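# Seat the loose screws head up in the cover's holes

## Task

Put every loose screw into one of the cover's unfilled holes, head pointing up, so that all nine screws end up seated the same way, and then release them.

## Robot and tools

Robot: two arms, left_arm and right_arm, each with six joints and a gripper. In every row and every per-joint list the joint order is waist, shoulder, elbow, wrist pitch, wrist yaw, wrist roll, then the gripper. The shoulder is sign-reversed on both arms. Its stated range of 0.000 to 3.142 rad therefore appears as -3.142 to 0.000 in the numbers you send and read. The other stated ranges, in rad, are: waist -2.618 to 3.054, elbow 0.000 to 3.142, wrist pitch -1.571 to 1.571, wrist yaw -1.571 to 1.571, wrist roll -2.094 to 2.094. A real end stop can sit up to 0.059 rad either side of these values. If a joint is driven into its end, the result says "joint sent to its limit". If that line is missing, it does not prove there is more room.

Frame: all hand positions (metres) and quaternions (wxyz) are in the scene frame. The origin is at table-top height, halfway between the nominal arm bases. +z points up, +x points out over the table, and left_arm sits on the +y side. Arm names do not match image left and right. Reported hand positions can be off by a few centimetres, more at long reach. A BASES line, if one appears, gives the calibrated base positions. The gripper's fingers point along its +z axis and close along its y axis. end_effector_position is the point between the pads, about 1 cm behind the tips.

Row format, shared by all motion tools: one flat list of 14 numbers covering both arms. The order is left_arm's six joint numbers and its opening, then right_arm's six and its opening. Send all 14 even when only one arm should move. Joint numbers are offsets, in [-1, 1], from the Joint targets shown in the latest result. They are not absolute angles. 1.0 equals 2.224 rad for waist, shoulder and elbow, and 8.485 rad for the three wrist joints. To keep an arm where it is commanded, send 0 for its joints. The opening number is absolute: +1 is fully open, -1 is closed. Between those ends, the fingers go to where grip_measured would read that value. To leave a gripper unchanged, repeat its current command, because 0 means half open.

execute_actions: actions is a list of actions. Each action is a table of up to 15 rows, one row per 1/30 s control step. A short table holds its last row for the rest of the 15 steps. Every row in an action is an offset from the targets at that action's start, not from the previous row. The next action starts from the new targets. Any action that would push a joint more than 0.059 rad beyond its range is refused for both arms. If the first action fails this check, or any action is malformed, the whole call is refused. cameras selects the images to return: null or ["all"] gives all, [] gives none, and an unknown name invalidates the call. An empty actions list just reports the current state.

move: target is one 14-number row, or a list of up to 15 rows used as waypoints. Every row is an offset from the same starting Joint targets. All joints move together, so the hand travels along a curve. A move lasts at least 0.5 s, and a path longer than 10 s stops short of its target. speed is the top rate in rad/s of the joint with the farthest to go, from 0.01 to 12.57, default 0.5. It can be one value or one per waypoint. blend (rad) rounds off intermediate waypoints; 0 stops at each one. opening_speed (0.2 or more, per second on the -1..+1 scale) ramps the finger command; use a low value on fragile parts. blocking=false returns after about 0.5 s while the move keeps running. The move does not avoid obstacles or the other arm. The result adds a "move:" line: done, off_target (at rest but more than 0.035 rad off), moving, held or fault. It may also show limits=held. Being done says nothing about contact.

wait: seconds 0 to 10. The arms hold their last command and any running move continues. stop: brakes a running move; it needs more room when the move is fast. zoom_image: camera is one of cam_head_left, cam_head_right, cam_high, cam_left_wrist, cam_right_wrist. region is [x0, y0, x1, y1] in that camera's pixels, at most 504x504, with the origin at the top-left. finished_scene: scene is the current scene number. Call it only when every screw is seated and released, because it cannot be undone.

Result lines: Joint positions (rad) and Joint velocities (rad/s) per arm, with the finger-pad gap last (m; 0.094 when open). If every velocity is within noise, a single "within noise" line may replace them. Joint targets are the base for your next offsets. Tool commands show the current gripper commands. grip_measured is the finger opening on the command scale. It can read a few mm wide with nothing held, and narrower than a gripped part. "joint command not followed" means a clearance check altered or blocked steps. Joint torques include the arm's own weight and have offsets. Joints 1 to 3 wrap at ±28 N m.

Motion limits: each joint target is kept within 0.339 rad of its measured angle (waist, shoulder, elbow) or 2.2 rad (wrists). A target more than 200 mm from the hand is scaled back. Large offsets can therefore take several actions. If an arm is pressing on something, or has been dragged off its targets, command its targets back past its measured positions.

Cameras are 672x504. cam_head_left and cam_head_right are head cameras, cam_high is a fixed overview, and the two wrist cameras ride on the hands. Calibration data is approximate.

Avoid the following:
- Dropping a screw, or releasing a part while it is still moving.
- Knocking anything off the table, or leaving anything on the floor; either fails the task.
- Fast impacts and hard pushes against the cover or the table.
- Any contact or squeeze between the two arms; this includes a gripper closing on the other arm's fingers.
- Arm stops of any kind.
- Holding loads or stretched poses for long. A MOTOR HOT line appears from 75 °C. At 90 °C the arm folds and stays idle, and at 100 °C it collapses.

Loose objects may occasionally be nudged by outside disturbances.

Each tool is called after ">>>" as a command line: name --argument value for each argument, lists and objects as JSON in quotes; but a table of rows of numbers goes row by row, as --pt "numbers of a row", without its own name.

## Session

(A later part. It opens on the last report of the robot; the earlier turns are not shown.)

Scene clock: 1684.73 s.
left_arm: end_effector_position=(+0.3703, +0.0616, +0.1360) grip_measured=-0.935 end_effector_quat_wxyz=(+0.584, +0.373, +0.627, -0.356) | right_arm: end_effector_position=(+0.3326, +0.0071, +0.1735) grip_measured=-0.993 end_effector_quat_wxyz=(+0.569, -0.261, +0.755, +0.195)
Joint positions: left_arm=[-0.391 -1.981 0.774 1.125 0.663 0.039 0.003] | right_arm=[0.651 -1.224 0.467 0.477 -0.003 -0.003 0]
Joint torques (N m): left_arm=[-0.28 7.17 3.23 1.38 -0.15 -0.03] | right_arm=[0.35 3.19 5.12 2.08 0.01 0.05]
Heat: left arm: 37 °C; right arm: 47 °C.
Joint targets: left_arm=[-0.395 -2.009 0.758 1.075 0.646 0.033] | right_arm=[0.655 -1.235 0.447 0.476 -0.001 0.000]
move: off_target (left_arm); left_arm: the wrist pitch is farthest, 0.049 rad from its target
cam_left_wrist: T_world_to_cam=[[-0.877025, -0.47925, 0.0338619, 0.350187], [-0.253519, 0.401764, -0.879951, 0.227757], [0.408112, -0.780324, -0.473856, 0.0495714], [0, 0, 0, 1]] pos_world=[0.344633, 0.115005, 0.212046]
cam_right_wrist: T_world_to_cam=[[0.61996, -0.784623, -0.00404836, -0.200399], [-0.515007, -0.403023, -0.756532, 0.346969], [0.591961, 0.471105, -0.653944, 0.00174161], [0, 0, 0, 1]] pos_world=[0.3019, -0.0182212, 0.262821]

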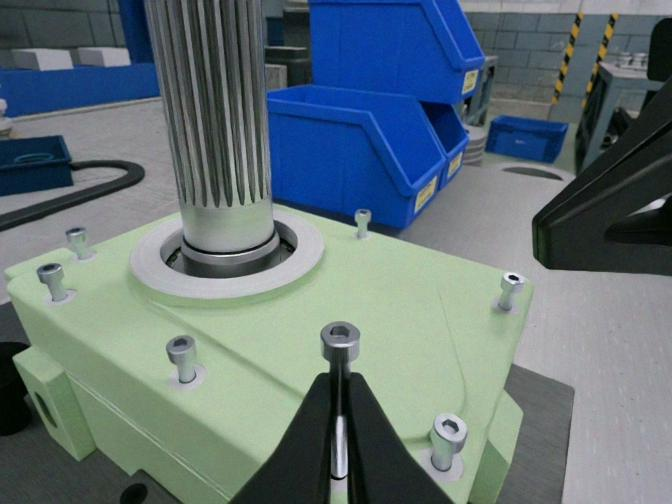

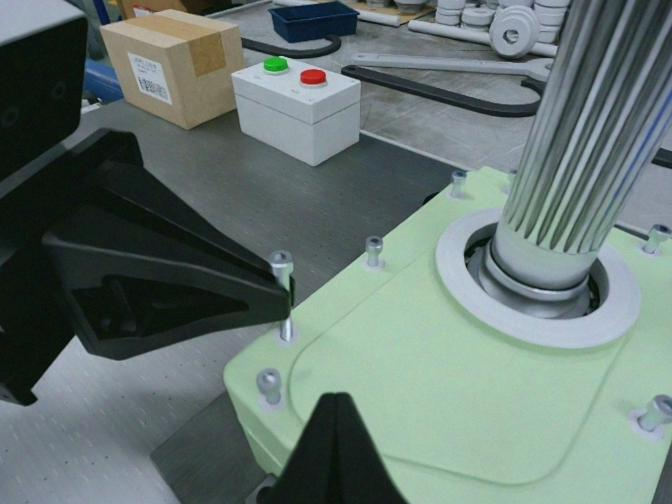

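>>> move --pt "0 0.0036 0 0.0053 0 0 -1 0 0 0 0 0 0 -1" --pt "0 0.0036 0 0.0053 -0.0008 0 -1 0 0 0 0 0 0 -1" --speed 0.05 --cameras '["cam_left_wrist","cam_right_wrist"]'

>>> zoom_image --camera "cam_left_wrist" --region '[310, 434, 370, 504]'

Scene clock: 1696.77 s.
left_arm: end_effector_position=(+0.3710, +0.0619, +0.1365) grip_measured=-0.935 end_effector_quat_wxyz=(+0.585, +0.372, +0.627, -0.355) | right_arm: end_effector_position=(+0.3326, +0.0071, +0.1735) grip_measured=-0.993 end_effector_quat_wxyz=(+0.569, -0.261, +0.755, +0.195)
Joint positions: left_arm=[-0.391 -1.981 0.774 1.127 0.659 0.038 0.003] | right_arm=[0.651 -1.224 0.467 0.477 -0.003 -0.003 0]
Joint torques (N m): left_arm=[-0.23 8.06 3.22 1.79 -0.18 -0.08] | right_arm=[0.35 3.19 5.12 2.08 0.01 0.05]
Heat: left arm: 36 °C; right arm: 47 °C.
Joint targets: left_arm=[-0.395 -2.001 0.758 1.120 0.639 0.033] | right_arm=[0.655 -1.235 0.447 0.476 -0.001 0.000]
move: done
cam_left_wrist: T_world_to_cam=[[-0.875232, -0.482604, 0.0325934, 0.350618], [-0.253403, 0.400078, -0.880752, 0.228388], [0.412015, -0.779122, -0.472454, 0.0480944], [0, 0, 0, 1]] pos_world=[0.34493, 0.115308, 0.212448]
cam_right_wrist: T_world_to_cam=[[0.61996, -0.784623, -0.00404836, -0.200399], [-0.515007, -0.403023, -0.756532, 0.346969], [0.591961, 0.471105, -0.653944, 0.00174161], [0, 0, 0, 1]] pos_world=[0.3019, -0.0182212, 0.262821]

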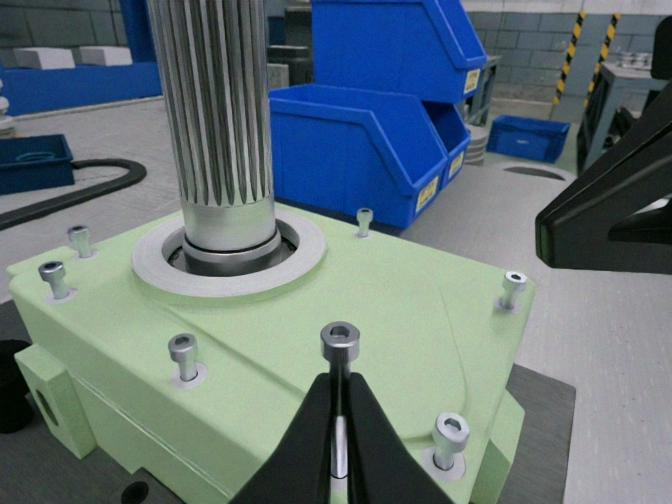

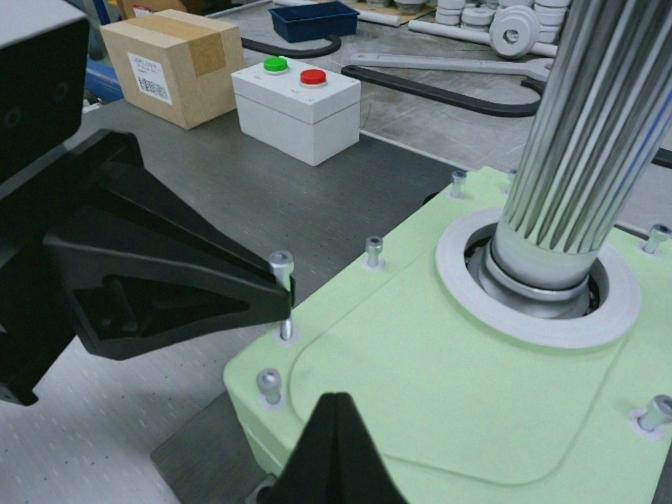

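Scaled by 7.200 from the camera's image (finer frame: 960x720).

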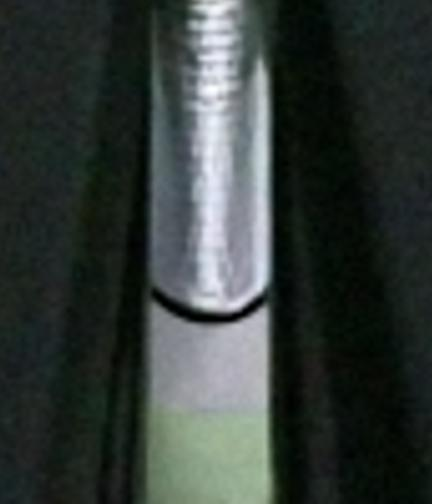

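>>> move --target '[0,-0.0099,0,0,0,0,-1,0,0,0,0,0,0,-1]' --speed 0.04 --cameras '["cam_left_wrist","cam_right_wrist"]'

>>> zoom_image --camera "cam_right_wrist" --region '[255, 230, 315, 350]'

>>> zoom_image --camera "cam_left_wrist" --region '[310, 434, 370, 504]'

Scene clock: 1706.10 s.
left_arm: end_effector_position=(+0.3712, +0.0618, +0.1337) grip_measured=-0.935 end_effector_quat_wxyz=(+0.584, +0.371, +0.628, -0.355) | right_arm: end_effector_position=(+0.3326, +0.0071, +0.1735) grip_measured=-0.993 end_effector_quat_wxyz=(+0.569, -0.261, +0.755, +0.195)
Joint positions: left_arm=[-0.391 -1.99 0.774 1.133 0.659 0.038 0.003] | right_arm=[0.651 -1.224 0.467 0.477 -0.003 -0.003 0]
Joint torques (N m): left_arm=[-0.35 6.76 3.17 1.74 -0.19 -0.03] | right_arm=[0.34 3.18 5.14 2.09 0.01 0.05]
Heat: left arm: 36 °C; right arm: 47 °C.
Joint targets: left_arm=[-0.395 -2.023 0.758 1.120 0.639 0.033] | right_arm=[0.655 -1.235 0.447 0.476 -0.001 0.000]
move: done
cam_left_wrist: T_world_to_cam=[[-0.875102, -0.48267, 0.0350269, 0.350546], [-0.256202, 0.400668, -0.879674, 0.226936], [0.410558, -0.778778, -0.474286, 0.0474275], [0, 0, 0, 1]] pos_world=[0.345433, 0.115208, 0.209845]
cam_right_wrist: T_world_to_cam=[[0.61996, -0.784623, -0.00404836, -0.200399], [-0.515007, -0.403023, -0.756532, 0.346969], [0.591961, 0.471105, -0.653944, 0.00174161], [0, 0, 0, 1]] pos_world=[0.3019, -0.0182212, 0.262821]

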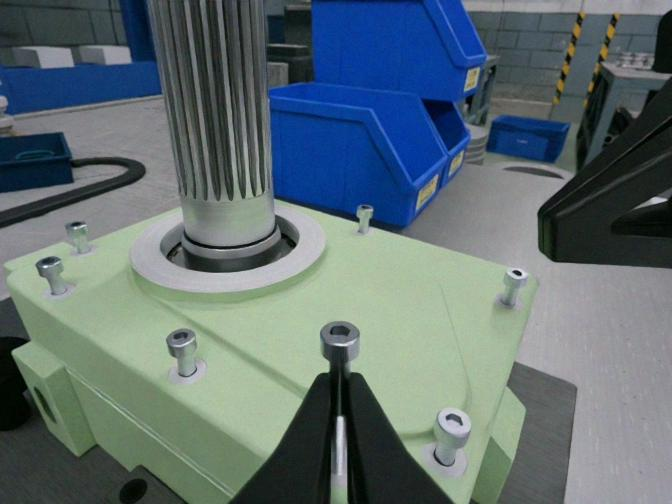

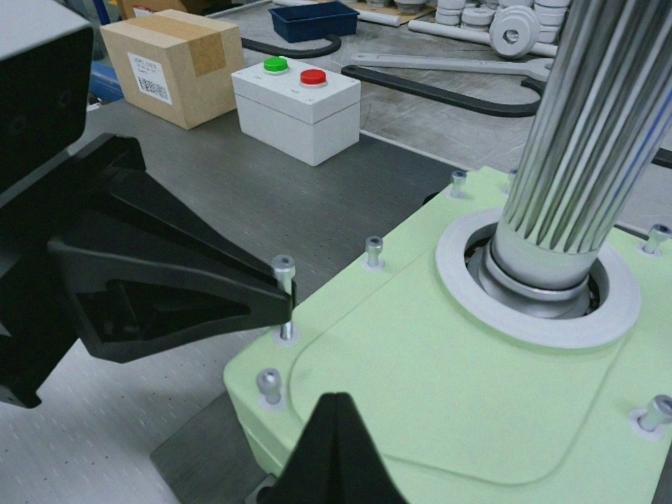

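Scaled by 4.200 from the camera's image (finer frame: 960x720).

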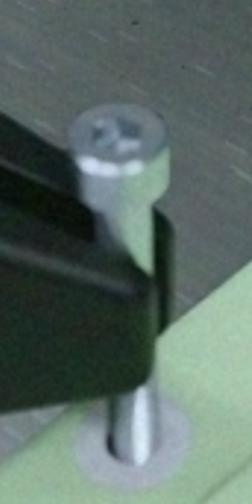

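Scaled by 7.200 from the camera's image (finer frame: 960x720).

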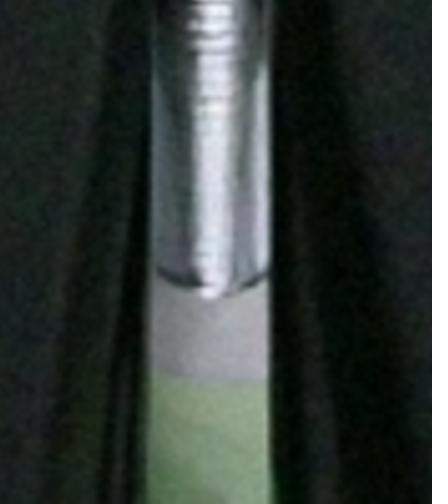

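>>> move --target '[0,-0.008,0,-0.0018,0,0,-1,0,0,0,0,0,0,-1]' --speed 0.04 --cameras '["cam_left_wrist","cam_right_wrist"]'

>>> zoom_image --camera "cam_right_wrist" --region '[255, 230, 315, 350]'

>>> zoom_image --camera "cam_left_wrist" --region '[300, 304, 380, 504]'

Scene clock: 1714.57 s.
left_arm: end_effector_position=(+0.3707, +0.0612, +0.1316) grip_measured=-0.935 end_effector_quat_wxyz=(+0.584, +0.373, +0.626, -0.357) | right_arm: end_effector_position=(+0.3326, +0.0071, +0.1735) grip_measured=-0.993 end_effector_quat_wxyz=(+0.569, -0.261, +0.755, +0.195)
Joint positions: left_arm=[-0.391 -2.001 0.774 1.147 0.664 0.037 0.003] | right_arm=[0.651 -1.224 0.467 0.477 -0.003 -0.003 0]
Joint torques (N m): left_arm=[-0.39 6.13 3.12 1.47 -0.24 -0.06] | right_arm=[0.34 3.18 5.12 2.09 0.01 0.05]
Heat: left arm: 36 °C; right arm: 47 °C.
Joint targets: left_arm=[-0.395 -2.041 0.758 1.105 0.639 0.033] | right_arm=[0.655 -1.235 0.447 0.476 -0.001 0.000]
move: off_target (left_arm); left_arm: the wrist pitch is farthest, 0.042 rad from its target
cam_left_wrist: T_world_to_cam=[[-0.877699, -0.47797, 0.0344775, 0.350553], [-0.252632, 0.400372, -0.88084, 0.224016], [0.407211, -0.781823, -0.472156, 0.0472506], [0, 0, 0, 1]] pos_world=[0.345033, 0.114806, 0.207546]
cam_right_wrist: T_world_to_cam=[[0.61996, -0.784623, -0.00404836, -0.200399], [-0.515007, -0.403023, -0.756532, 0.346969], [0.591961, 0.471105, -0.653944, 0.00174161], [0, 0, 0, 1]] pos_world=[0.3019, -0.0182212, 0.262821]

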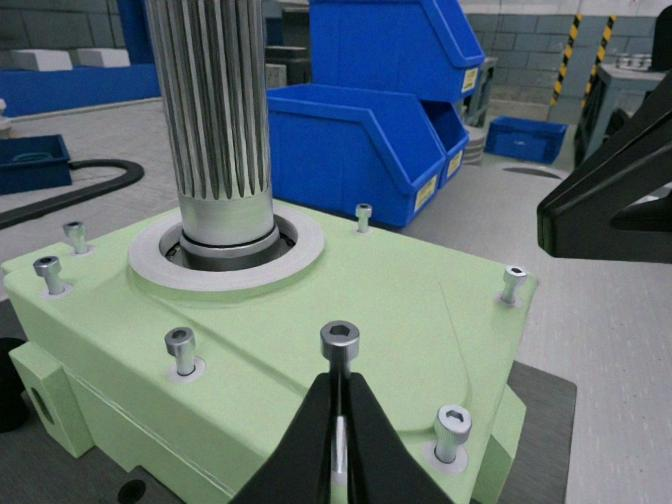

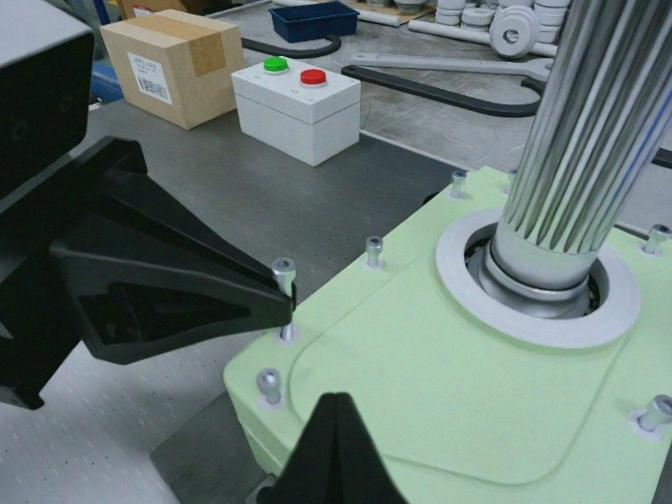

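Scaled by 4.200 from the camera's image (finer frame: 960x720).

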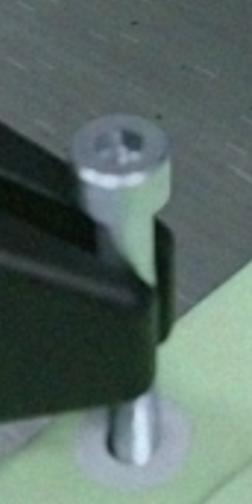

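Scaled by 2.520 from the camera's image (finer frame: 960x720).

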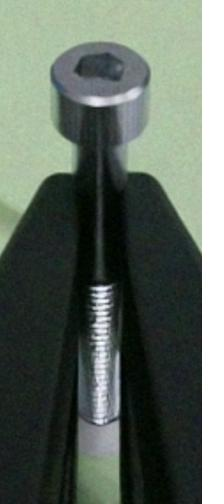

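>>> move --target '[0,0.0036,-0.0045,0.0018,0,0,-1,0,0,0,0,0,0,-1]' --speed 0.04 --cameras '["cam_left_wrist","cam_right_wrist"]'

>>> zoom_image --camera "cam_right_wrist" --region '[255, 230, 315, 350]'

>>> zoom_image --camera "cam_left_wrist" --region '[310, 434, 370, 504]'

Scene clock: 1735.07 s.
left_arm: end_effector_position=(+0.3705, +0.0623, +0.1263) grip_measured=-0.935 end_effector_quat_wxyz=(+0.581, +0.370, +0.632, -0.355) | right_arm: end_effector_position=(+0.3326, +0.0071, +0.1735) grip_measured=-0.993 end_effector_quat_wxyz=(+0.569, -0.261, +0.755, +0.195)
Joint positions: left_arm=[-0.392 -2.006 0.767 1.147 0.655 0.037 0.003] | right_arm=[0.651 -1.224 0.467 0.477 -0.003 -0.003 0]
Joint torques (N m): left_arm=[-0.27 7.49 2.88 1.63 -0.17 -0.05] | right_arm=[0.35 3.19 5.14 2.08 0.01 0.05]
Heat: left arm: 36 °C; right arm: 47 °C.
Joint targets: left_arm=[-0.395 -2.033 0.748 1.120 0.639 0.033] | right_arm=[0.655 -1.235 0.447 0.476 -0.001 0.000]
move: done
cam_left_wrist: T_world_to_cam=[[-0.873054, -0.48584, 0.0416639, 0.34898], [-0.266275, 0.403422, -0.875413, 0.223067], [0.408503, -0.775377, -0.481577, 0.046104], [0, 0, 0, 1]] pos_world=[0.345242, 0.115306, 0.202939]
cam_right_wrist: T_world_to_cam=[[0.61996, -0.784623, -0.00404836, -0.200399], [-0.515007, -0.403023, -0.756532, 0.346969], [0.591961, 0.471105, -0.653944, 0.00174161], [0, 0, 0, 1]] pos_world=[0.3019, -0.0182212, 0.262821]

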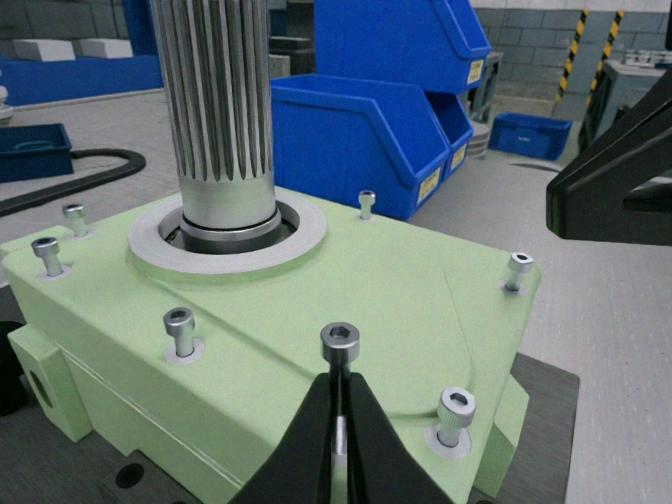

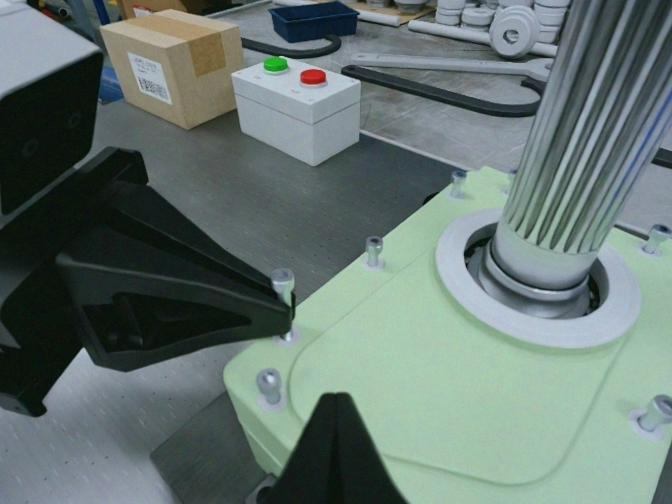

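Scaled by 4.200 from the camera's image (finer frame: 960x720).

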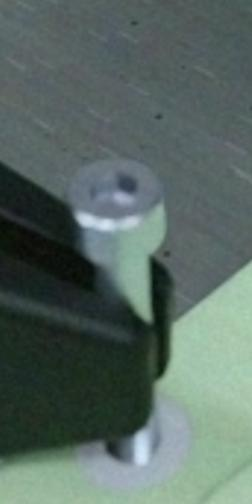

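Scaled by 7.200 from the camera's image (finer frame: 960x720).

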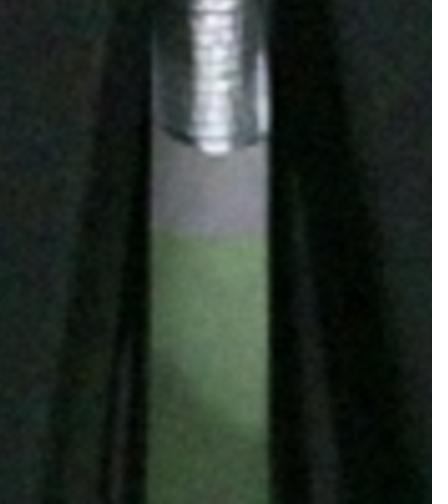

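>>> move --pt "0 0 0 0 0 0 -1 0 0 0 0 0 0 -1" --pt "0 0 0 0 0 0 -0.78 0 0 0 0 0 0 -1" --speed 0.1 --opening_speed 0.3 --cameras '["cam_left_wrist","cam_right_wrist"]'

>>> zoom_image --camera "cam_right_wrist" --region '[255, 230, 315, 350]'

Scene clock: 1742.97 s.
left_arm: end_effector_position=(+0.3706, +0.0634, +0.1243) grip_measured=-0.783 end_effector_quat_wxyz=(+0.580, +0.367, +0.636, -0.353) | right_arm: end_effector_position=(+0.3326, +0.0071, +0.1735) grip_measured=-0.993 end_effector_quat_wxyz=(+0.569, -0.261, +0.755, +0.195)
Joint positions: left_arm=[-0.392 -2.006 0.763 1.145 0.648 0.037 0.01] | right_arm=[0.651 -1.224 0.467 0.477 -0.003 -0.003 0]
Joint torques (N m): left_arm=[-0.32 7.41 3.25 1.66 -0.06 -0.08] | right_arm=[0.34 3.18 5.14 2.08 0.01 0.04]
Heat: left arm: 36 °C; right arm: 47 °C.
Joint targets: left_arm=[-0.395 -2.033 0.748 1.120 0.639 0.033] | right_arm=[0.655 -1.235 0.447 0.476 -0.001 0.000]
move: done
cam_left_wrist: T_world_to_cam=[[-0.869266, -0.492293, 0.0449817, 0.348298], [-0.274163, 0.404378, -0.872533, 0.223335], [0.411352, -0.770796, -0.486481, 0.0450904], [0, 0, 0, 1]] pos_world=[0.345446, 0.115909, 0.201135]
cam_right_wrist: T_world_to_cam=[[0.61996, -0.784623, -0.00404836, -0.200399], [-0.515007, -0.403023, -0.756532, 0.346969], [0.591961, 0.471105, -0.653944, 0.00174161], [0, 0, 0, 1]] pos_world=[0.3019, -0.0182212, 0.262821]

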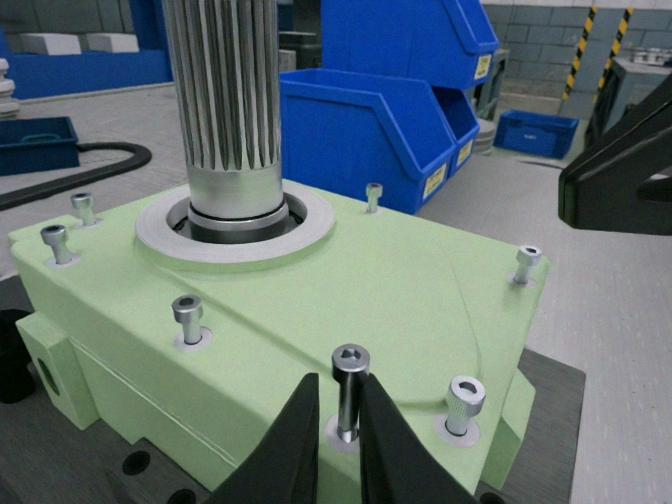

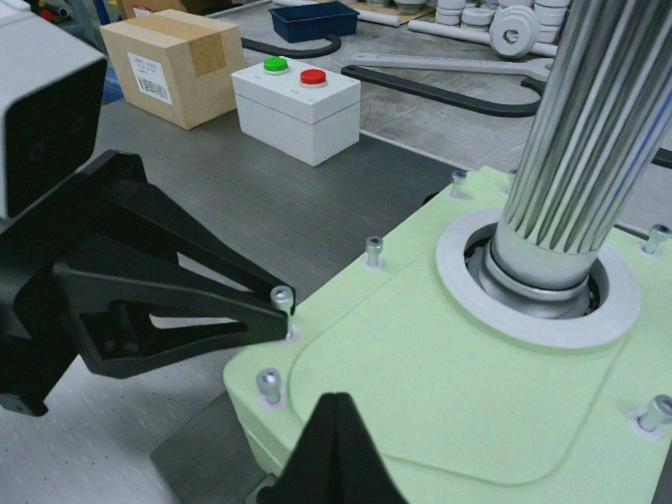

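Scaled by 4.200 from the camera's image (finer frame: 960x720).

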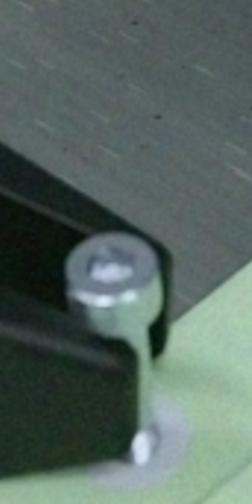

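>>> move --pt "0 0.0256 0 0.0041 0 0 -0.7 0 0 0 0 0 0 -1" --pt "0.0634 0.0958 -0.0832 0.0079 0.0183 0 -0.7 0 0 0 0 0 0 -1" --speed '[0.15,0.25]' --opening_speed 0.5

>>> zoom_image --camera "cam_right_wrist" --region '[240, 220, 400, 430]'

>>> zoom_image --camera "cam_left_wrist" --region '[0, 150, 500, 500]'

Scene clock: 1763.90 s.
left_arm: end_effector_position=(+0.3422, +0.1179, +0.1383) grip_measured=-0.703 end_effector_quat_wxyz=(+0.582, +0.365, +0.632, -0.358) | right_arm: end_effector_position=(+0.3326, +0.0071, +0.1735) grip_measured=-0.993 end_effector_quat_wxyz=(+0.569, -0.261, +0.755, +0.195)
Joint positions: left_arm=[-0.258 -1.847 0.576 1.179 0.786 0.037 0.014] | right_arm=[0.651 -1.224 0.467 0.477 -0.003 -0.003 0]
Joint torques (N m): left_arm=[0.4 10.7 3.1 1.91 0.12 -0.04] | right_arm=[0.35 3.19 5.14 2.08 0.01 0.05]
Heat: left arm: 37 °C; right arm: 47 °C.
Joint targets: left_arm=[-0.254 -1.820 0.563 1.187 0.794 0.033] | right_arm=[0.655 -1.235 0.447 0.476 -0.001 0.000]
move: done
cam_left_wrist: T_world_to_cam=[[-0.871472, -0.487827, 0.0506074, 0.349218], [-0.270791, 0.392568, -0.878955, 0.206831], [0.408911, -0.779689, -0.474212, 0.105884], [0, 0, 0, 1]] pos_world=[0.317045, 0.171719, 0.214334]
cam_right_wrist: T_world_to_cam=[[0.61996, -0.784623, -0.00404836, -0.200399], [-0.515007, -0.403023, -0.756532, 0.346969], [0.591961, 0.471105, -0.653944, 0.00174161], [0, 0, 0, 1]] pos_world=[0.3019, -0.0182212, 0.262821]

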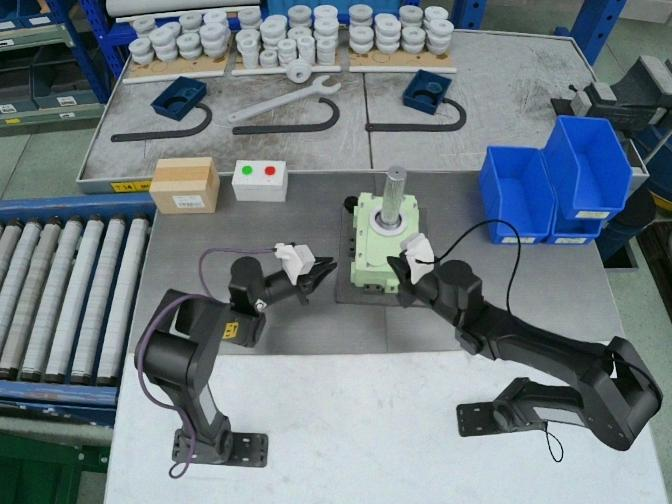

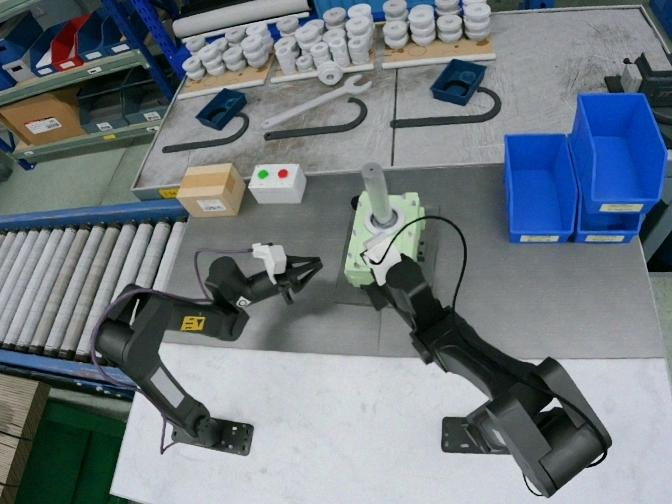

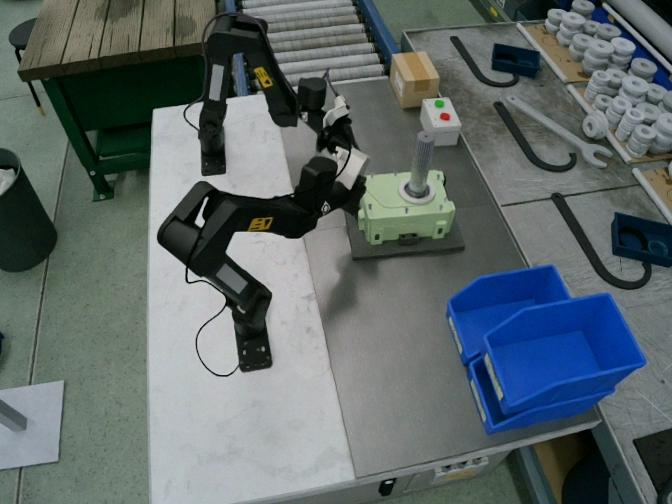

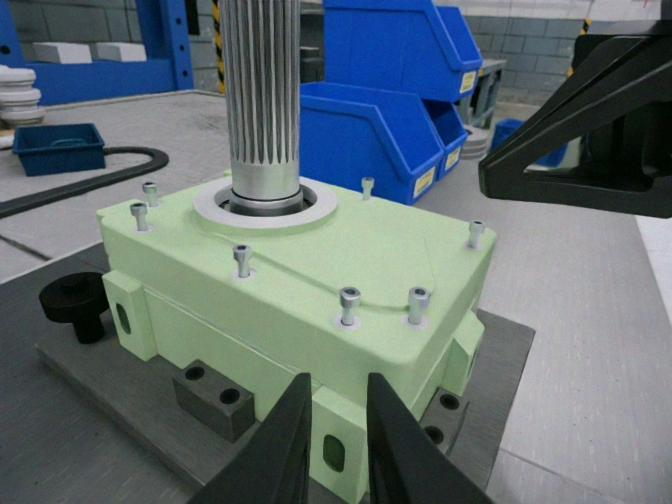

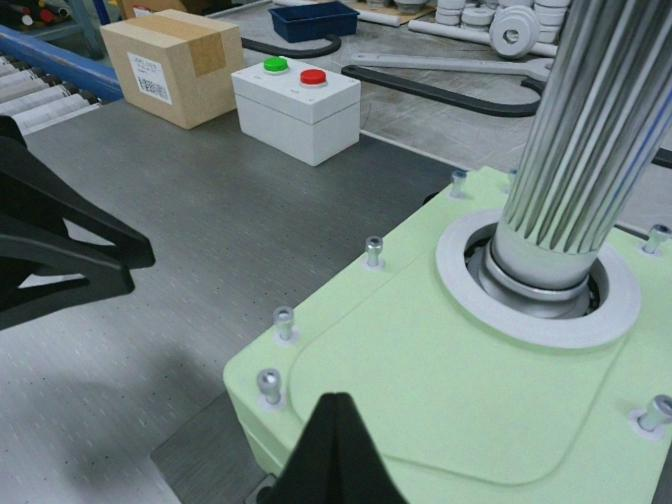

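Scaled by 2.400 from the camera's image (finer frame: 960x720).

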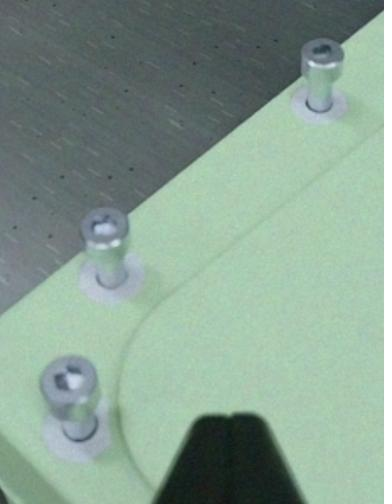

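Scaled by 1.008 from the camera's image (finer frame: 960x720).

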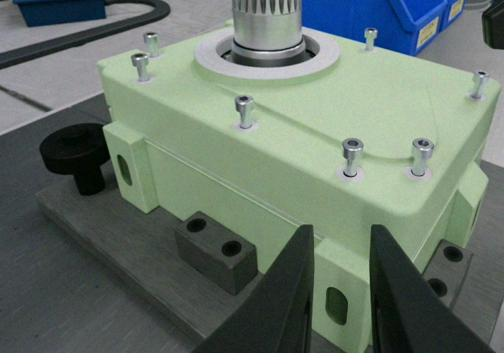

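>>> finished_scene --scene 1

The scene is finished: the task was done.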